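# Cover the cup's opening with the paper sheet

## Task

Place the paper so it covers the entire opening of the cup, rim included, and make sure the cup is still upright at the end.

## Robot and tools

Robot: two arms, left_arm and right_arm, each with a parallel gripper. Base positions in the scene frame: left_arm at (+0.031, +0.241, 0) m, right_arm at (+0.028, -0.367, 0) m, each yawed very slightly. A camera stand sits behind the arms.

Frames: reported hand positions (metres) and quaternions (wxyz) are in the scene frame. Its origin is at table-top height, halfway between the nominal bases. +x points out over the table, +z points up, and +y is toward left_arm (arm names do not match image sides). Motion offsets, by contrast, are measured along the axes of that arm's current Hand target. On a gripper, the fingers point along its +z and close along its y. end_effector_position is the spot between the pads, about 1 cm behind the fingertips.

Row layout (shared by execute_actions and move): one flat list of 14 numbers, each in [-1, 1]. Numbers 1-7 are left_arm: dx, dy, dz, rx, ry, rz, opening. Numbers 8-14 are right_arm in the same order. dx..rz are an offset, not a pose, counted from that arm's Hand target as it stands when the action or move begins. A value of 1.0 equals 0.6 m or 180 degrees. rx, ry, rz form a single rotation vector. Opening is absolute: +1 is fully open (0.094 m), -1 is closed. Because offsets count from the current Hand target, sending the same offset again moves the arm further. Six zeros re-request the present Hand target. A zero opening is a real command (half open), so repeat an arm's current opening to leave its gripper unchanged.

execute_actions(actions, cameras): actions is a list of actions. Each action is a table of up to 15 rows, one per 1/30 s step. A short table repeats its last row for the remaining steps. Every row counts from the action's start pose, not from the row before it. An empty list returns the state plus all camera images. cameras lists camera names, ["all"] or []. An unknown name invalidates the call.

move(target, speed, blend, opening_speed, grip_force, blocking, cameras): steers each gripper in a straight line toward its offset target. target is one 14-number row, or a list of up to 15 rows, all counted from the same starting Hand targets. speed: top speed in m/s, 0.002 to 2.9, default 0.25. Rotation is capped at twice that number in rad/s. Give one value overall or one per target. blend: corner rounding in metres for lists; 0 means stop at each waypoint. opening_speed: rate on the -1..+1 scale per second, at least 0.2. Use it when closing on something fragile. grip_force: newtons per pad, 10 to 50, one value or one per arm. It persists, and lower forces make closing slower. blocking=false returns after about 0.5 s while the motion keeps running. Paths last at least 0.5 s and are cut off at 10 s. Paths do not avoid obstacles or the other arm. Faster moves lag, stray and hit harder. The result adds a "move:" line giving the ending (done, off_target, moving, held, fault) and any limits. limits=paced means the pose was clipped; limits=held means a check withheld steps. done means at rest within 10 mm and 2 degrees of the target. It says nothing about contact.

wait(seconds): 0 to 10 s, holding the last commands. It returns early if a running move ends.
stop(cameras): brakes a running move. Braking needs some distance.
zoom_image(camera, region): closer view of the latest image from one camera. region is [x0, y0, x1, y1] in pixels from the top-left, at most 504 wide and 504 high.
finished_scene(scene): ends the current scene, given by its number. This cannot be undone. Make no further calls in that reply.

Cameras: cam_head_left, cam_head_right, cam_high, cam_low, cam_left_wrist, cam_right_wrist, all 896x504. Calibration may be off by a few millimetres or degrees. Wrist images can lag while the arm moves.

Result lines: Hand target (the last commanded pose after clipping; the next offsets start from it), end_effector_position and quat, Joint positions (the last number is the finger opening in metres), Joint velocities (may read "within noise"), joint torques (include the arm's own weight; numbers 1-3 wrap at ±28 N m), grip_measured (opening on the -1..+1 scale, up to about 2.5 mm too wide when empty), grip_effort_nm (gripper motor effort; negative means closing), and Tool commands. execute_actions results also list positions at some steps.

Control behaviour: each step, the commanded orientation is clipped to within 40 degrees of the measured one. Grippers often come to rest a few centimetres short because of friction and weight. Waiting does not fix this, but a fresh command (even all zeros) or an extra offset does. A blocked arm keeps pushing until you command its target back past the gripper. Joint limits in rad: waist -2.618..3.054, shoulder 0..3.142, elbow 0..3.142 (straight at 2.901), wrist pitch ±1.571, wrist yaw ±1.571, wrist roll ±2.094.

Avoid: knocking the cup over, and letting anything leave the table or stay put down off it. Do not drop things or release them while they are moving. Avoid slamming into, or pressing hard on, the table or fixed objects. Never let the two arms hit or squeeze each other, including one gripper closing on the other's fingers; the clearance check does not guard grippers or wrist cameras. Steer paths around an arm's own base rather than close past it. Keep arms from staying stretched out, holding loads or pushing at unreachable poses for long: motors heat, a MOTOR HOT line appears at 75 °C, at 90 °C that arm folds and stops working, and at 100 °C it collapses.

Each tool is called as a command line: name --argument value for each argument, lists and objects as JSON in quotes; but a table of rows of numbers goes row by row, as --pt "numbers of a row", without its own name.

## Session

execute_actions --actions '[]'

zoom_image --camera "cam_head_right" --region '[280, 210, 520, 340]'

zoom_image --camera "cam_high" --region '[400, 130, 600, 290]'

zoom_image --camera "cam_low" --region '[360, 210, 500, 280]'

Scene clock: 0.00 s.
left_arm: end_effector_position=(+0.3068, +0.2619, +0.3660) grip_measured=+1.000 grip_effort_nm=n/a end_effector_quat_wxyz=(+0.592, -0.123, +0.796, -0.023) | right_arm: end_effector_position=(+0.3327, -0.3838, +0.3462) grip_measured=+1.000 grip_effort_nm=n/a end_effector_quat_wxyz=(+0.634, +0.029, +0.771, +0.060)
Joint positions: left_arm=[0.034 0.758 1.109 -0.655 -0.106 -0.226 0.094] | right_arm=[-0.211 0.755 0.9 -0.343 -0.266 0.08 0.094]
Joint velocities: within noise
Joint torques (N m): no reading
Heat: left arm: 33 °C; right arm: 30 °C.
Hand target: left_arm +0.3049, +0.2621, +0.3726; +0.600, -0.123, +0.790, -0.024 | right_arm +0.3306, -0.3832, +0.3505; +0.638, +0.027, +0.768, +0.059
Tool commands: left_gripper/opening=+1.0 right_gripper/opening=+1.0
camera_calibration:
cam_left_wrist: T_world_to_cam=[[0.163274, -0.984325, 0.0666723, 0.193229], [-0.736107, -0.166538, -0.656058, 0.554847], [0.656878, 0.0580389, -0.75176, 0.173826], [0, 0, 0, 1]] pos_world=[0.262695, 0.272514, 0.481804]
cam_right_wrist: T_world_to_cam=[[0.0315401, -0.966518, -0.254652, -0.287767], [-0.718679, 0.155134, -0.677815, 0.573427], [0.694626, 0.204391, -0.689724, 0.194736], [0, 0, 0, 1]] pos_world=[0.285917, -0.406893, 0.449711]

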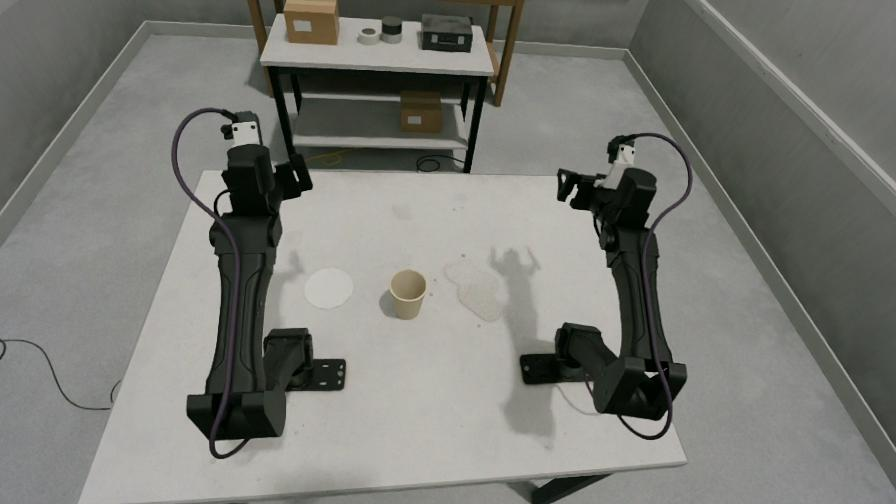

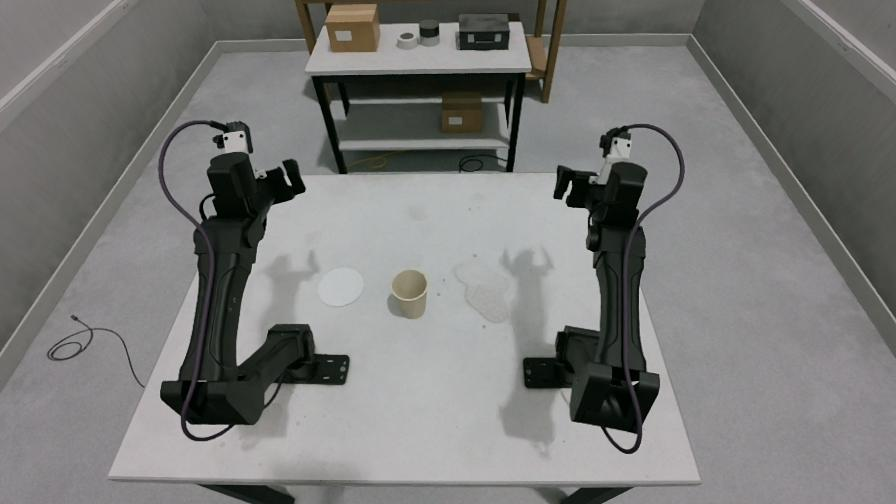

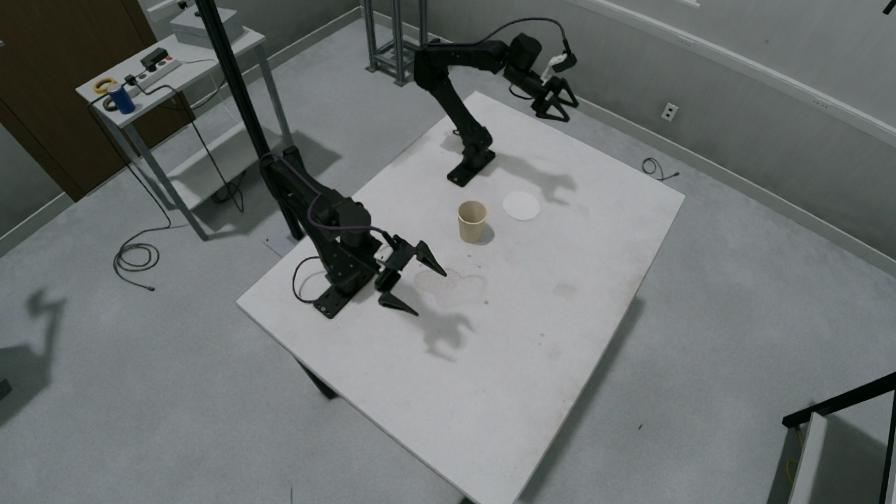

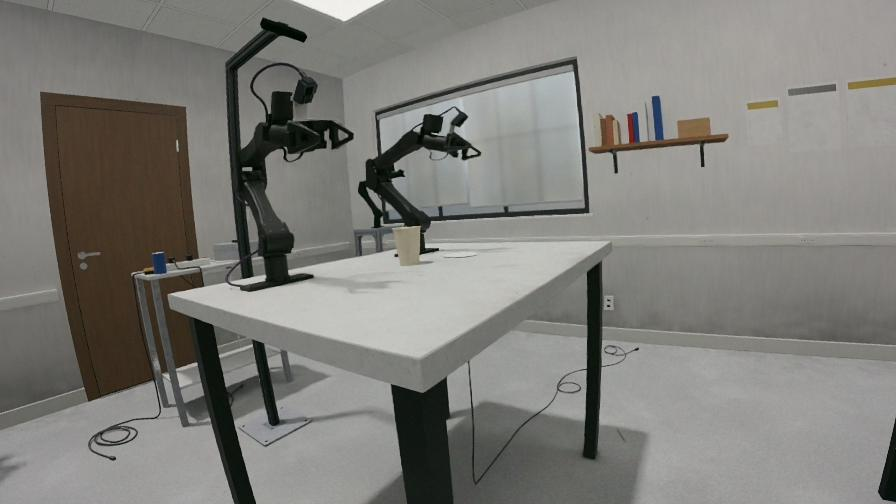

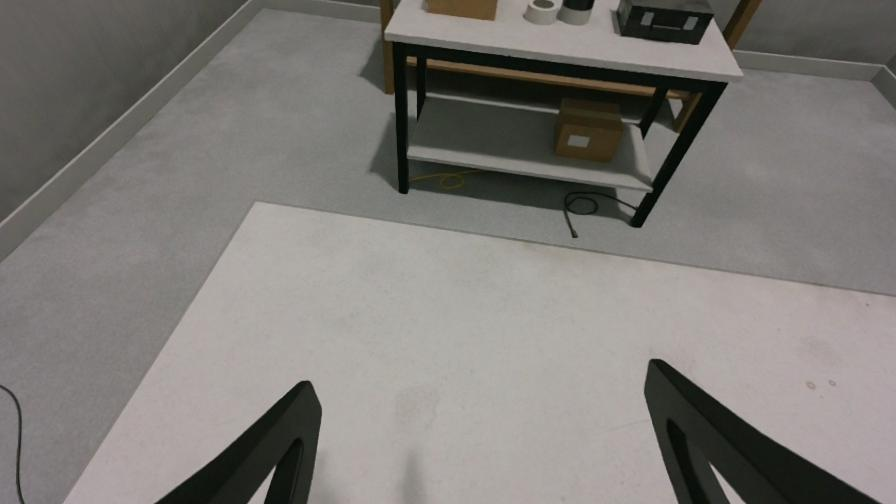

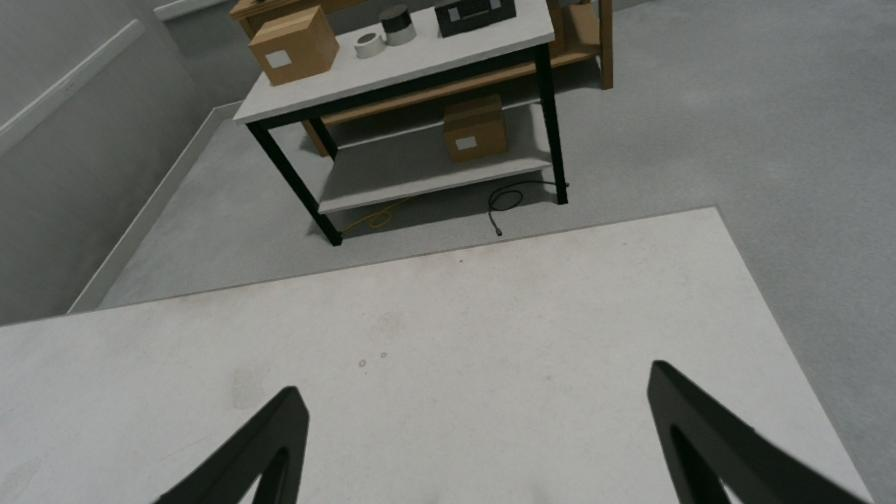

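Scaled by 2.100 from the camera's 896x504 image, which has a finer 1280x720 frame.

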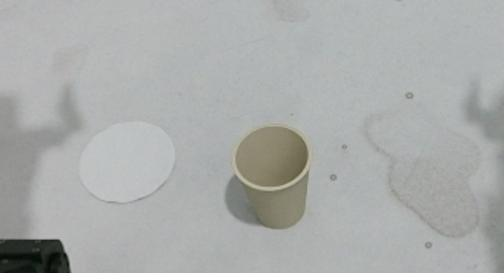

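Scaled by 2.520 from the camera's 896x504 image, which has a finer 1280x720 frame.

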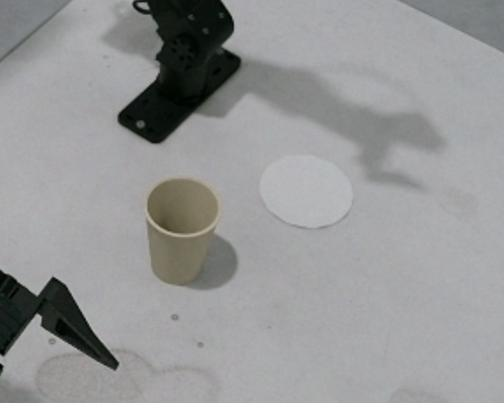

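Scaled by 3.600 from the camera's 896x504 image, which has a finer 1280x720 frame.

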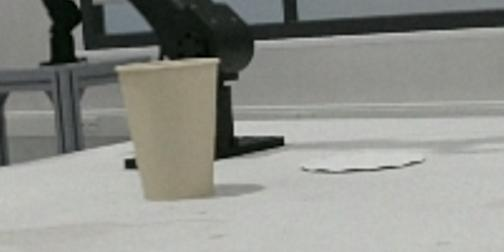

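zoom_image --camera "cam_low" --region '[438, 242, 486, 266]'

zoom_image --camera "cam_head_right" --region '[305, 255, 375, 315]'

zoom_image --camera "cam_high" --region '[495, 180, 555, 230]'

Scaled by 10.500 from the camera's 896x504 image, which has a finer 1280x720 frame.

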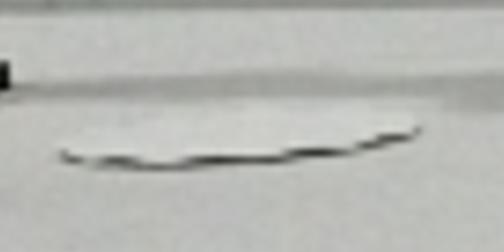

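Scaled by 7.200 from the camera's 896x504 image, which has a finer 1280x720 frame.

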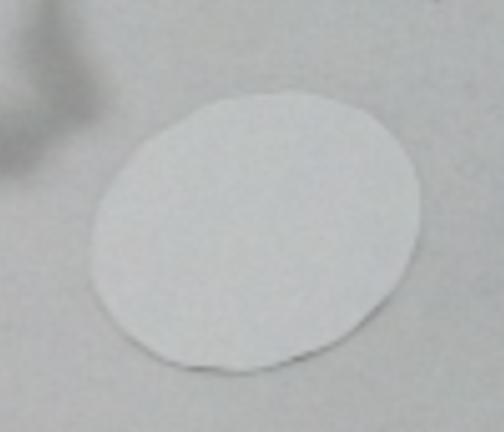

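Scaled by 8.400 from the camera's 896x504 image, which has a finer 1280x720 frame.

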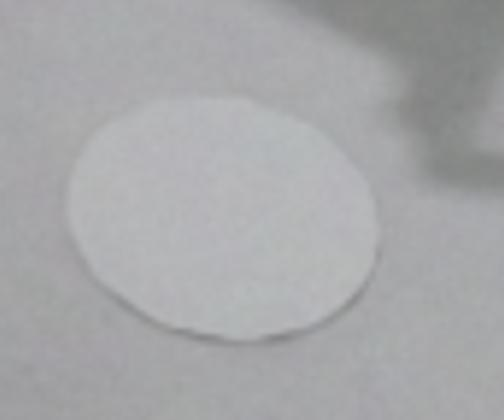

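move --pt "0 0 0 0 0 0 1.0 0.2657 0.4693 0.1878 -0.3602 0.4738 0.1462 -0.36" --pt "0 0 0 0 0 0 1.0 0.5877 0.7562 0.1075 -0.3602 0.4738 0.1462 -0.36" --speed 0.3 --blend '[0.03, 0]' --cameras '["cam_right_wrist","cam_low","cam_head_right","cam_head_left","cam_high"]'

zoom_image --camera "cam_right_wrist" --region '[300, 50, 650, 450]'

zoom_image --camera "cam_head_right" --region '[300, 230, 420, 320]'

zoom_image --camera "cam_low" --region '[425, 225, 495, 270]'

Scene clock: 32.77 s.
left_arm: end_effector_position=(+0.3068, +0.2619, +0.3660) grip_measured=+1.000 grip_effort_nm=0.04 end_effector_quat_wxyz=(+0.592, -0.123, +0.796, -0.023) | right_arm: end_effector_position=(+0.3101, +0.1110, +0.0333) grip_measured=-0.359 grip_effort_nm=-0.08 end_effector_quat_wxyz=(-0.139, -0.169, +0.816, +0.535)
Joint positions: left_arm=[0.034 0.758 1.109 -0.655 -0.106 -0.226 0.094] | right_arm=[0.748 2.461 1.711 -0.229 -1.085 0.699 0.03]
Joint torques (N m): left_arm=[-0.01 0.01 7.35 2.2 -0.03 -0.03] | right_arm=[-0.27 -19.41 5.89 1.28 -0.48 -0.03]
Heat: left arm: 34 °C; right arm: 33 °C.
Hand target: left_arm +0.3049, +0.2621, +0.3726; +0.600, -0.123, +0.790, -0.024 | right_arm +0.3133, +0.1114, +0.0514; -0.121, -0.179, +0.809, +0.546
Off the commanded pose: left_arm 0.007 m, 1 deg | right_arm 0.019 m, 3 deg.
move: off_target (right_arm)
camera_calibration:
cam_right_wrist: T_world_to_cam=[[0.00274554, -0.398535, -0.917149, 0.0794159], [-0.520449, -0.783718, 0.338997, 0.277298], [-0.853888, 0.476399, -0.209569, 0.327547], [0, 0, 0, 1]] pos_world=[0.42379, 0.0929305, 0.0474769]
Images, in order (width x height): cam_head_left 896x504, cam_head_right 896x504, cam_high 896x504, cam_low 896x504, cam_right_wrist 896x504.

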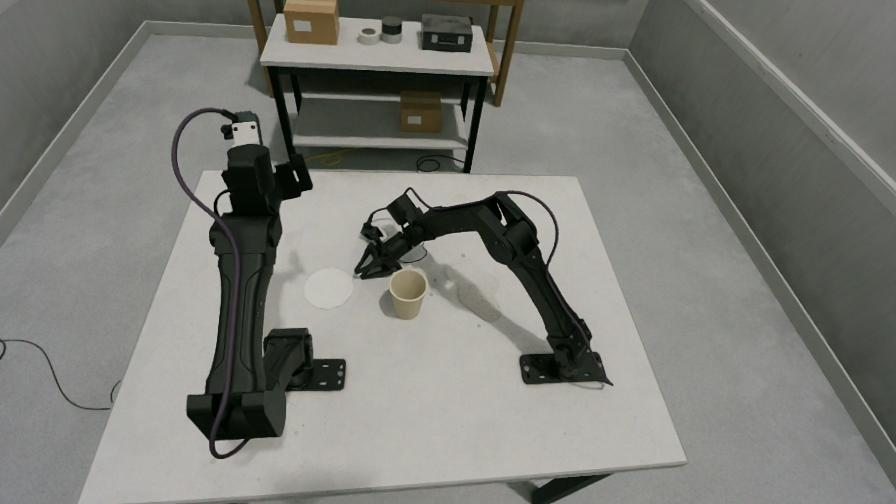

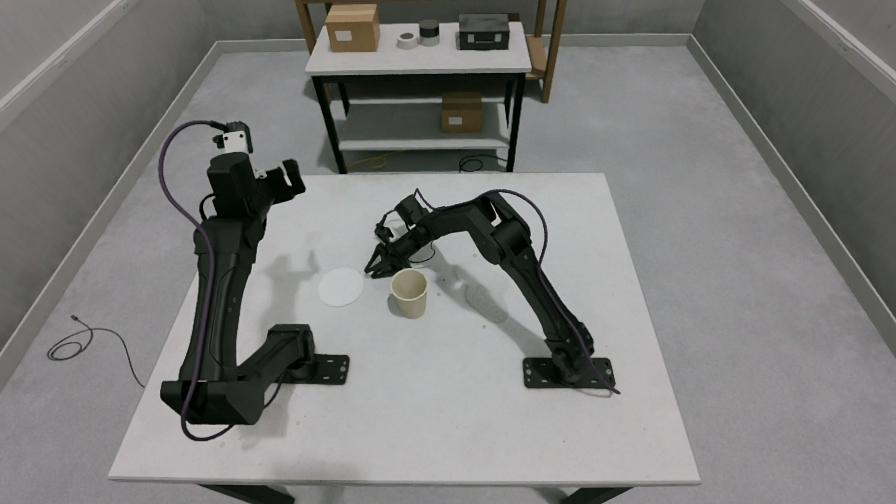

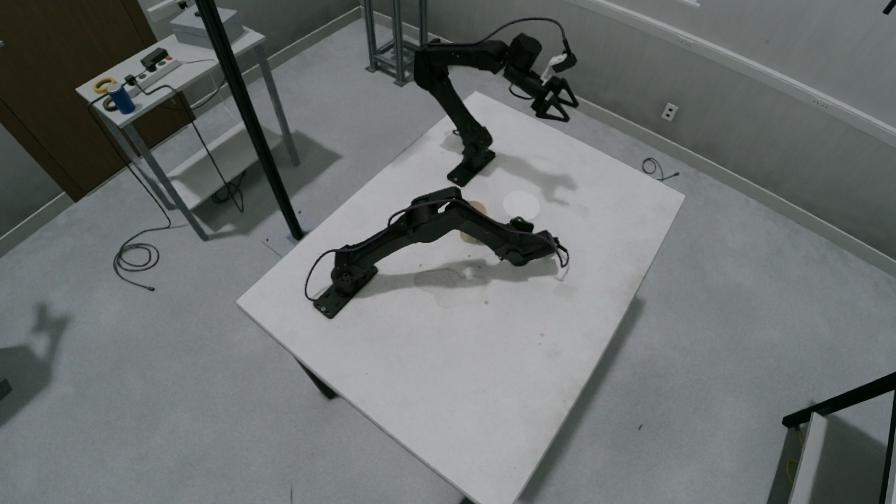

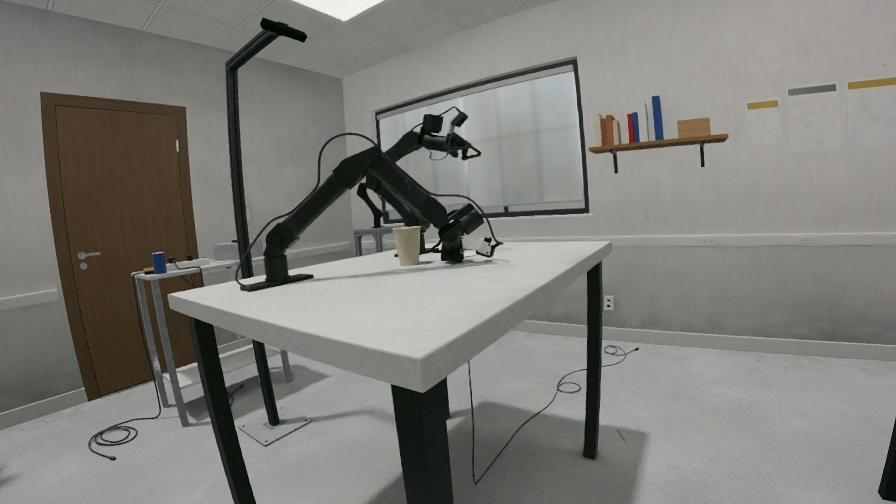

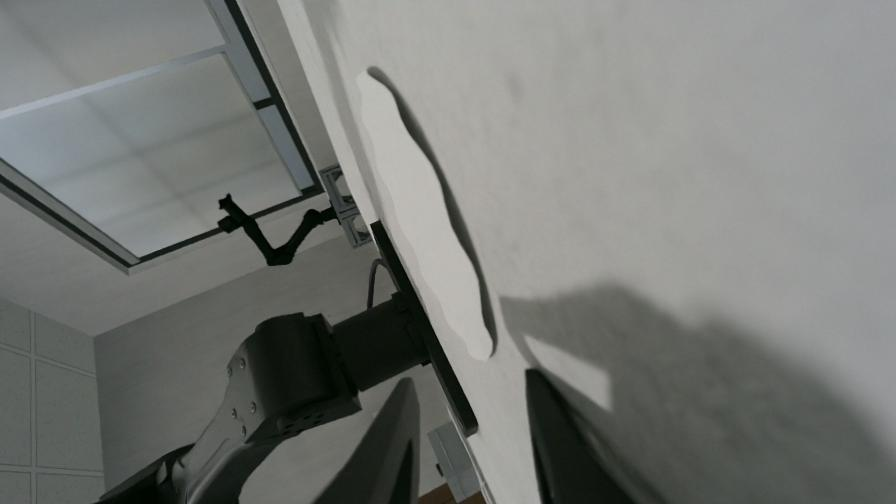

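Scaled by 1.260 from the camera's 896x504 image, which has a finer 1280x720 frame.

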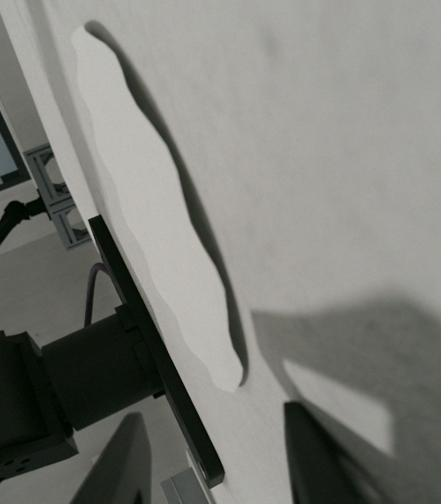

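Scaled by 4.200 from the camera's 896x504 image, which has a finer 1280x720 frame.

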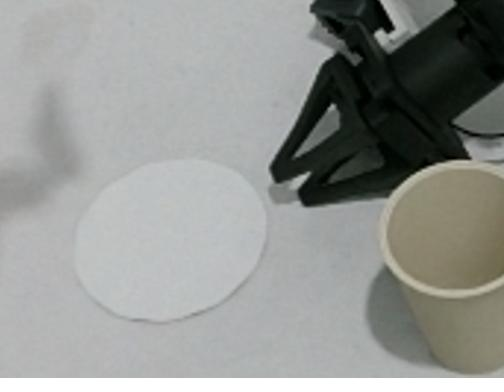

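Scaled by 7.200 from the camera's 896x504 image, which has a finer 1280x720 frame.

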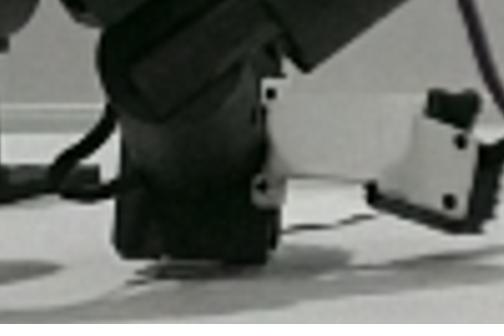

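move --target '[0,0,0,0,0,0,1.0, 0, -0.0162, 0.091, 0,0,0,-0.36]' --speed 0.04 --cameras '["cam_right_wrist","cam_low","cam_head_right"]'

zoom_image --camera "cam_right_wrist" --region '[330, 200, 630, 480]'

zoom_image --camera "cam_head_right" --region '[300, 240, 400, 315]'

zoom_image --camera "cam_low" --region '[425, 225, 495, 270]'

Scene clock: 53.93 s.
left_arm: end_effector_position=(+0.3068, +0.2619, +0.3660) grip_measured=+1.000 grip_effort_nm=0.04 end_effector_quat_wxyz=(+0.592, -0.123, +0.796, -0.023) | right_arm: end_effector_position=(+0.2934, +0.1484, +0.0346) grip_measured=-0.359 grip_effort_nm=-0.08 end_effector_quat_wxyz=(-0.122, -0.177, +0.808, +0.548)
Joint positions: left_arm=[0.034 0.758 1.109 -0.655 -0.106 -0.226 0.094] | right_arm=[0.827 2.485 1.713 -0.038 -1.036 0.841 0.03]
Joint torques (N m): left_arm=[-0.05 -0.01 7.36 2.2 -0.03 -0.02] | right_arm=[0.83 -12.97 8.88 1.46 -0.31 -0.06]
Heat: left arm: 35 °C; right arm: 33 °C.
Hand target: left_arm +0.3049, +0.2621, +0.3726; +0.600, -0.123, +0.790, -0.024 | right_arm +0.2933, +0.1541, +0.0222; -0.121, -0.179, +0.809, +0.546
Off the commanded pose: left_arm 0.007 m, 1 deg | right_arm 0.014 m, 0 deg.
move: off_target (right_arm)
camera_calibration:
cam_right_wrist: T_world_to_cam=[[0.0272157, -0.364654, -0.930745, 0.0838302], [-0.534359, -0.792202, 0.294749, 0.304317], [-0.844819, 0.48933, -0.216416, 0.291303], [0, 0, 0, 1]] pos_world=[0.406432, 0.129105, 0.0513704]
Images, in order (width x height): cam_head_right 896x504, cam_low 896x504, cam_right_wrist 896x504.

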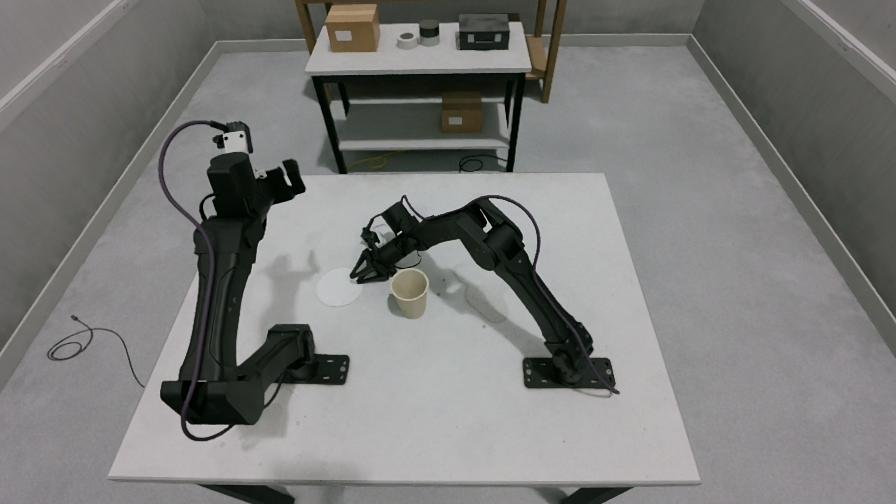

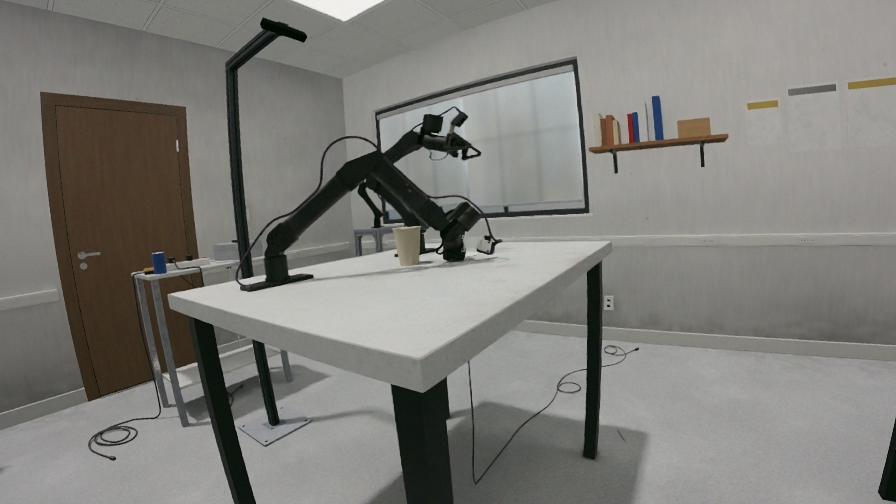

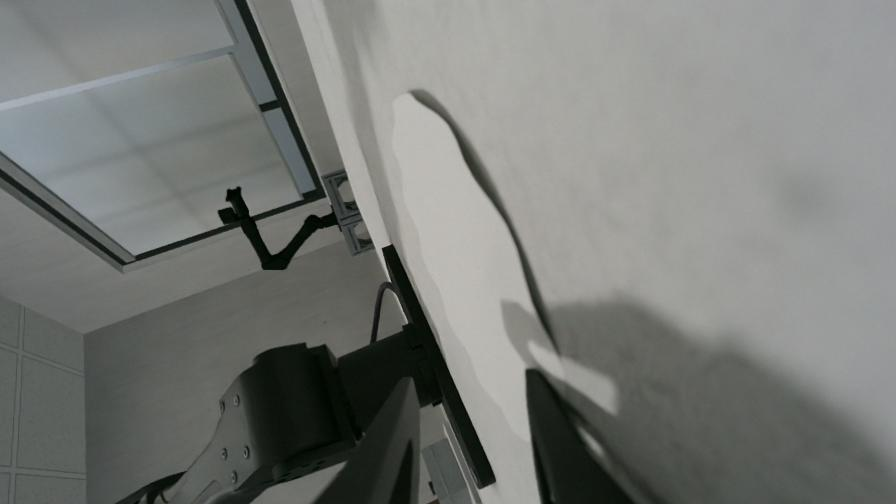

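Scaled by 1.680 from the camera's 896x504 image, which has a finer 1280x720 frame.

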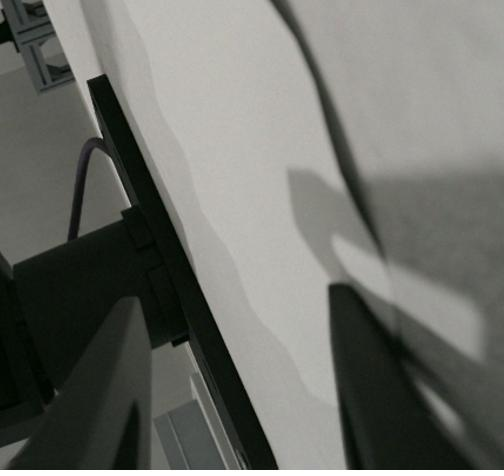

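Scaled by 5.040 from the camera's 896x504 image, which has a finer 1280x720 frame.

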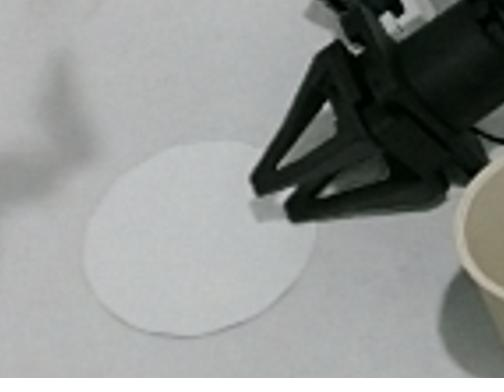

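Scaled by 7.200 from the camera's 896x504 image, which has a finer 1280x720 frame.

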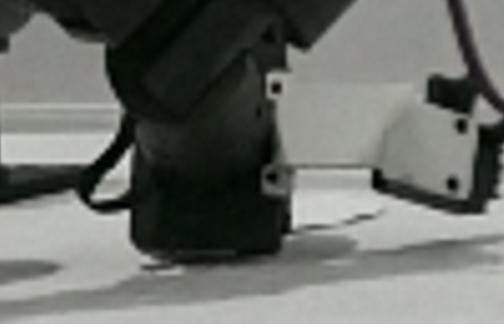

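move --pt "0 0 0 0 0 0 -0.3 0 0.1082 -0.0437 0 0 0 -0.36" --pt "0.2057 0.0095 -0.014 0.0151 0.1654 0.0622 -0.3 0 0.1221 -0.4987 0 0 0 -0.36" --pt "0.5142 0.0237 -0.035 0.0377 0.4134 0.1556 -0.3 0 0.1221 -0.4987 0 0 0 -0.36" --speed '[0.08, 0.25, 0.2]' --blend '[0.01, 0.02, 0]' --cameras '["cam_left_wrist","cam_low","cam_head_right","cam_head_left","cam_high"]'

zoom_image --camera "cam_head_right" --region '[280, 220, 430, 330]'

zoom_image --camera "cam_low" --region '[425, 210, 495, 270]'

zoom_image --camera "cam_high" --region '[470, 150, 570, 230]'

Scene clock: 211.40 s.
left_arm: end_effector_position=(+0.2055, +0.2059, +0.0888) grip_measured=-0.298 grip_effort_nm=-0.06 end_effector_quat_wxyz=(-0.001, +0.125, +0.992, -0.001) | right_arm: end_effector_position=(+0.3990, -0.0759, +0.2057) grip_measured=-0.359 grip_effort_nm=-0.08 end_effector_quat_wxyz=(-0.082, -0.154, +0.818, +0.548)
Joint positions: left_arm=[-0.171 1.216 0.869 -1.227 0.001 0.047 0.033] | right_arm=[0.307 2.333 2.235 -1.551 -1.174 -0.122 0.03]
Joint torques (N m): left_arm=[-0.66 -2.43 4.77 0.63 -0.02 0.04] | right_arm=[0.69 -12.67 8.1 -0.19 -0.63 -0.18]
Heat: left arm: 42 °C; right arm: 35 °C.
Hand target: left_arm +0.2054, +0.2049, +0.0850; +0.000, +0.131, +0.991, +0.000 | right_arm +0.3991, -0.0724, +0.2021; -0.121, -0.179, +0.809, +0.546
Off the commanded pose: left_arm 0.004 m, 1 deg | right_arm 0.005 m, 5 deg.
joint sent to its limit (right arm) — joint 4 (wrist pitch), lower limit. The joint targets are off in orientation, not in position.
move: off_target (right_arm); blend cut to 0 m at target 1
camera_calibration:
cam_left_wrist: T_world_to_cam=[[-0.356114, -0.934071, -0.0263503, 0.277836], [-0.801168, 0.290688, 0.523097, 0.103665], [-0.48095, 0.207393, -0.851866, 0.247159], [0, 0, 0, 1]] pos_world=[0.300865, 0.178126, 0.16364]
Images, in order (width x height): cam_head_left 896x504, cam_head_right 896x504, cam_high 896x504, cam_low 896x504, cam_left_wrist 896x504.

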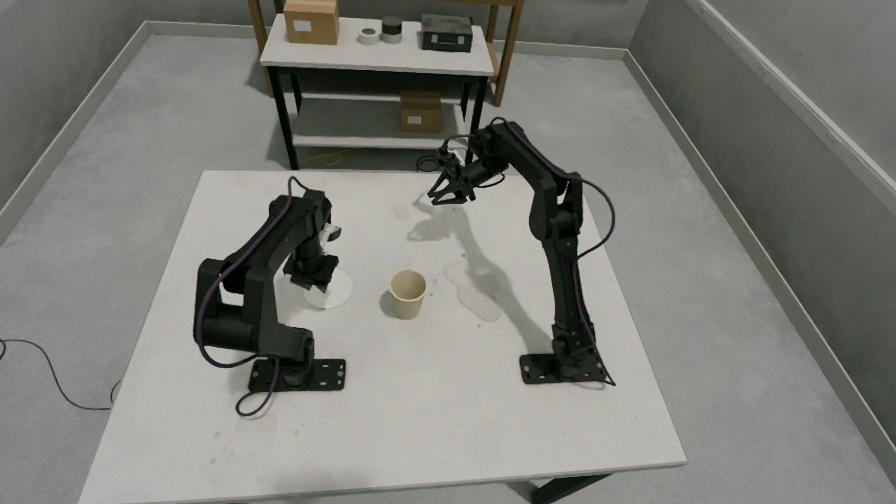

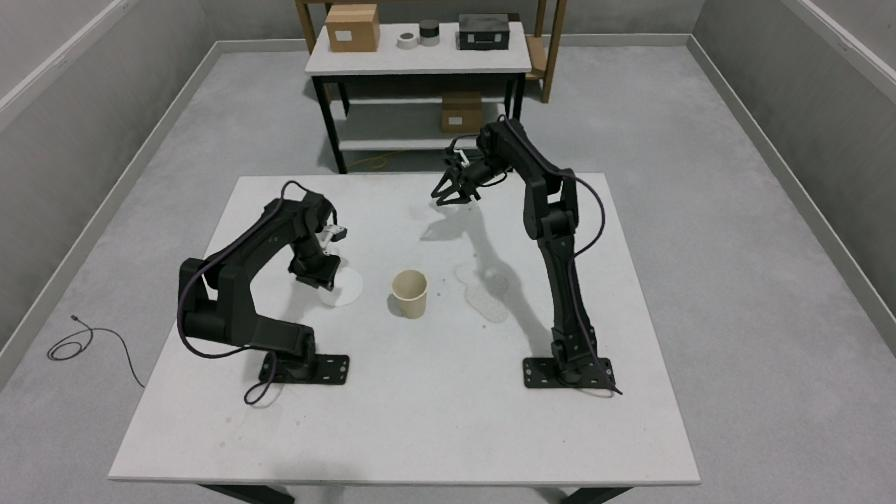

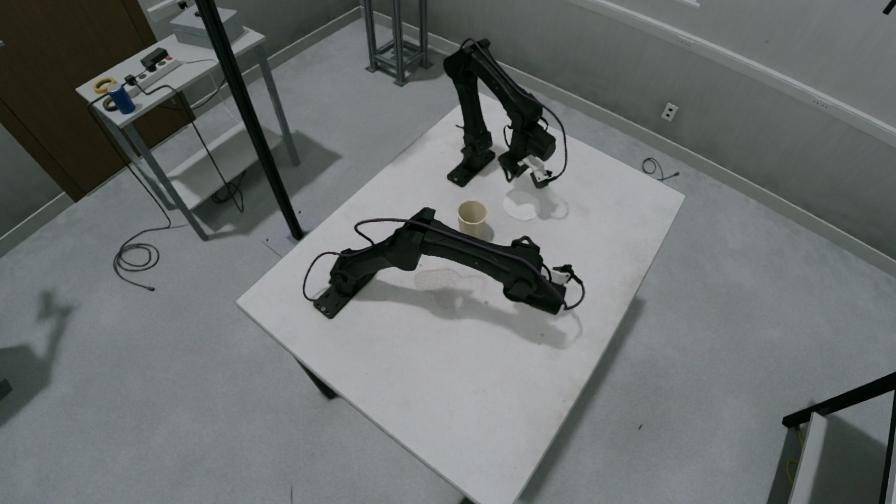

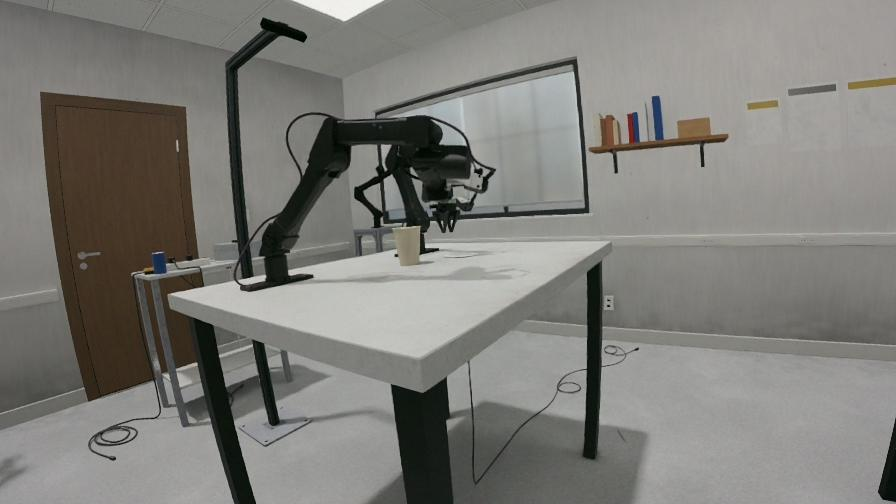

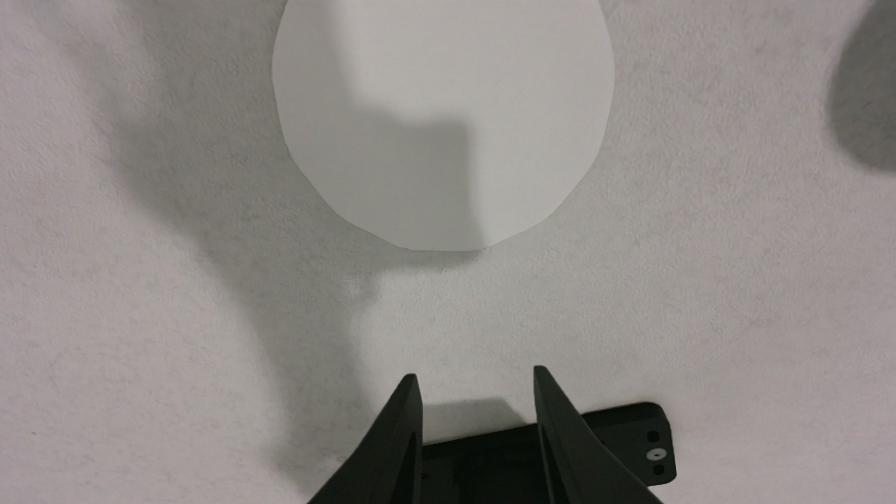

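Scaled by 3.360 from the camera's 896x504 image, which has a finer 1280x720 frame.

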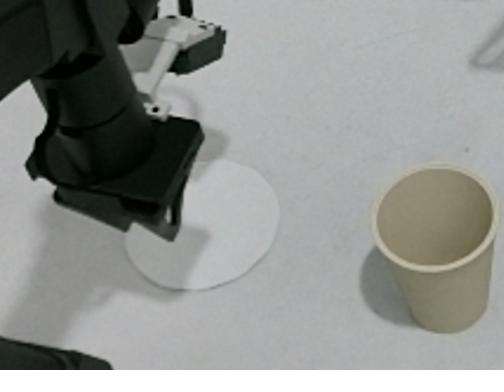

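Scaled by 7.200 from the camera's 896x504 image, which has a finer 1280x720 frame.

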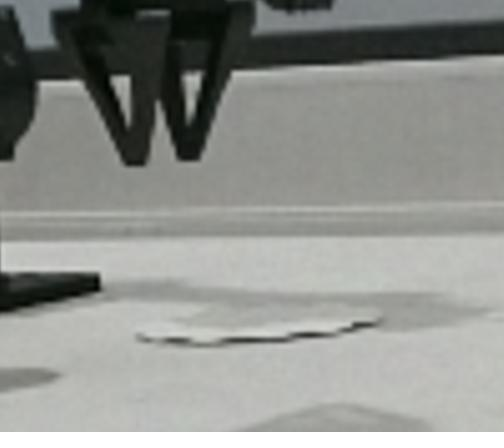

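Scaled by 5.040 from the camera's 896x504 image, which has a finer 1280x720 frame.

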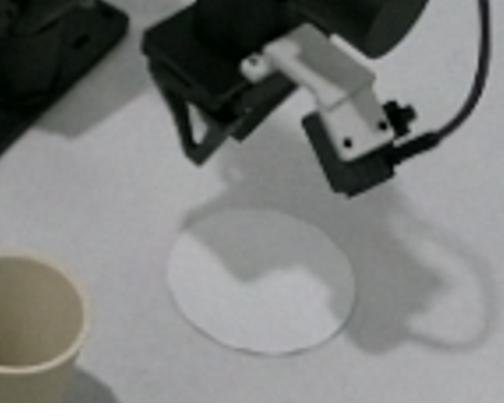

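zoom_image --camera "cam_left_wrist" --region '[260, 120, 630, 280]'

zoom_image --camera "cam_left_wrist" --region '[340, 170, 560, 270]'

Scaled by 1.362 from the camera's 896x504 image, which has a finer 1280x720 frame.

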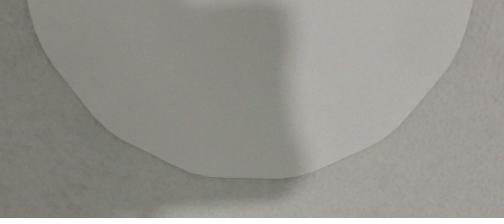

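Scaled by 2.291 from the camera's 896x504 image, which has a finer 1280x720 frame.

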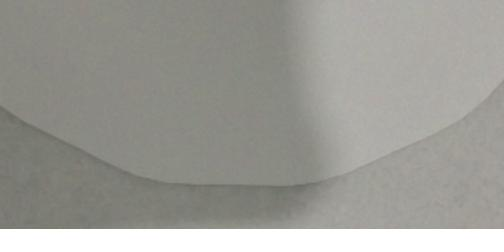

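move --target '[-0.0243,0.0005,0.1067,0,0,-0.05,-0.35, 0,0,0,0,0,0,-0.36]' --speed 0.1 --cameras '["cam_left_wrist","cam_low","cam_head_right"]'

zoom_image --camera "cam_left_wrist" --region '[340, 230, 620, 460]'

zoom_image --camera "cam_low" --region '[425, 210, 495, 270]'

Scene clock: 239.93 s.
left_arm: end_effector_position=(+0.2205, +0.2028, +0.0257) grip_measured=-0.348 grip_effort_nm=-0.06 end_effector_quat_wxyz=(-0.001, +0.051, +0.999, -0.001) | right_arm: end_effector_position=(+0.3990, -0.0759, +0.2057) grip_measured=-0.359 grip_effort_nm=-0.08 end_effector_quat_wxyz=(-0.082, -0.154, +0.818, +0.548)
Joint positions: left_arm=[-0.171 1.351 0.703 -0.924 0.001 -0.101 0.031] | right_arm=[0.307 2.333 2.235 -1.551 -1.174 -0.122 0.03]
Joint torques (N m): left_arm=[-0.9 -2.86 4.3 0.69 -0.01 -0.11] | right_arm=[0.68 -12.68 8.1 -0.19 -0.63 -0.18]
Heat: left arm: 37 °C; right arm: 34 °C.
Hand target: left_arm +0.2197, +0.2014, +0.0211; +0.000, +0.053, +0.999, +0.000 | right_arm +0.3991, -0.0724, +0.2021; -0.121, -0.179, +0.809, +0.546
Off the commanded pose: left_arm 0.005 m, 0 deg | right_arm 0.005 m, 5 deg.
joint sent to its limit (right arm) — joint 4 (wrist pitch), lower limit. The joint targets are off in orientation, not in position.
move: off_target (right_arm)
camera_calibration:
cam_left_wrist: T_world_to_cam=[[-0.213719, -0.97653, -0.0267219, 0.255813], [-0.836078, 0.168696, 0.522029, 0.182025], [-0.505269, 0.133909, -0.852509, 0.221613], [0, 0, 0, 1]] pos_world=[0.318833, 0.189426, 0.10074]
Images, in order (width x height): cam_head_right 896x504, cam_low 896x504, cam_left_wrist 896x504.

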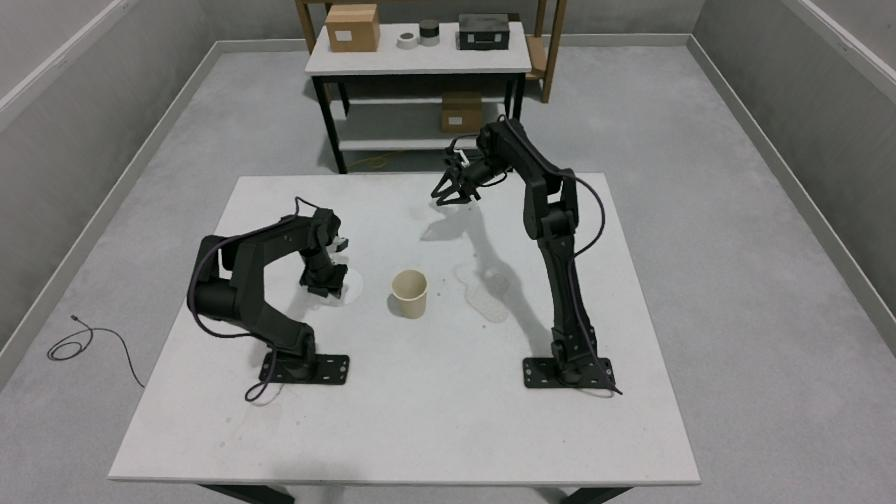

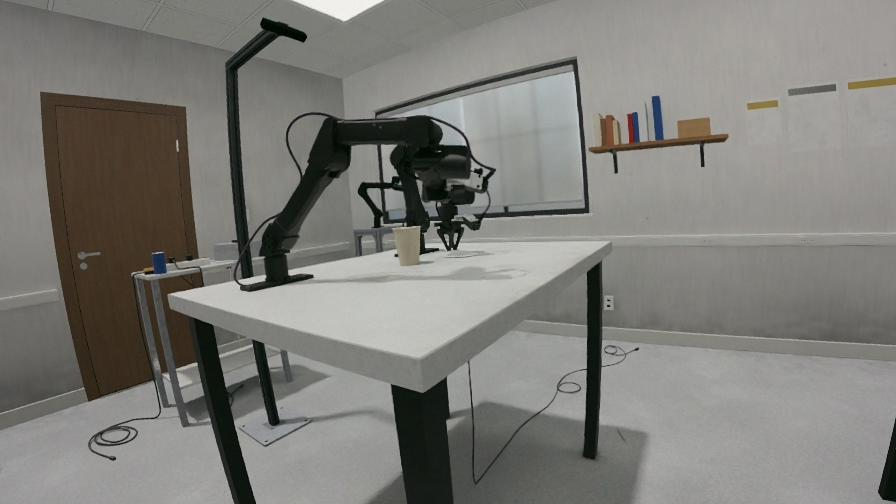

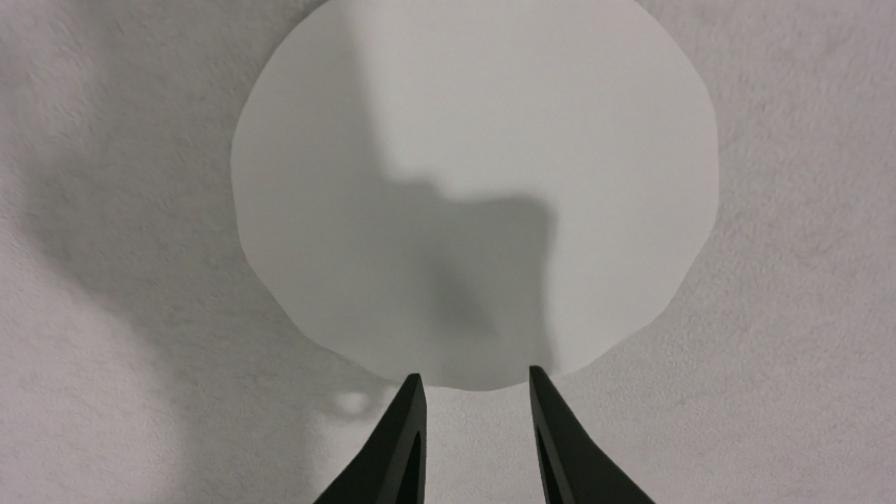

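Scaled by 1.800 from the camera's 896x504 image, which has a finer 1280x720 frame.

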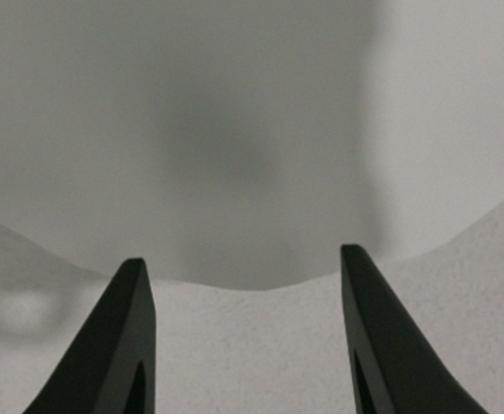

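Scaled by 7.200 from the camera's 896x504 image, which has a finer 1280x720 frame.

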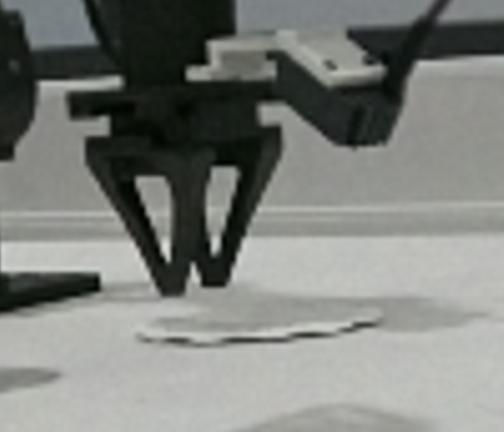

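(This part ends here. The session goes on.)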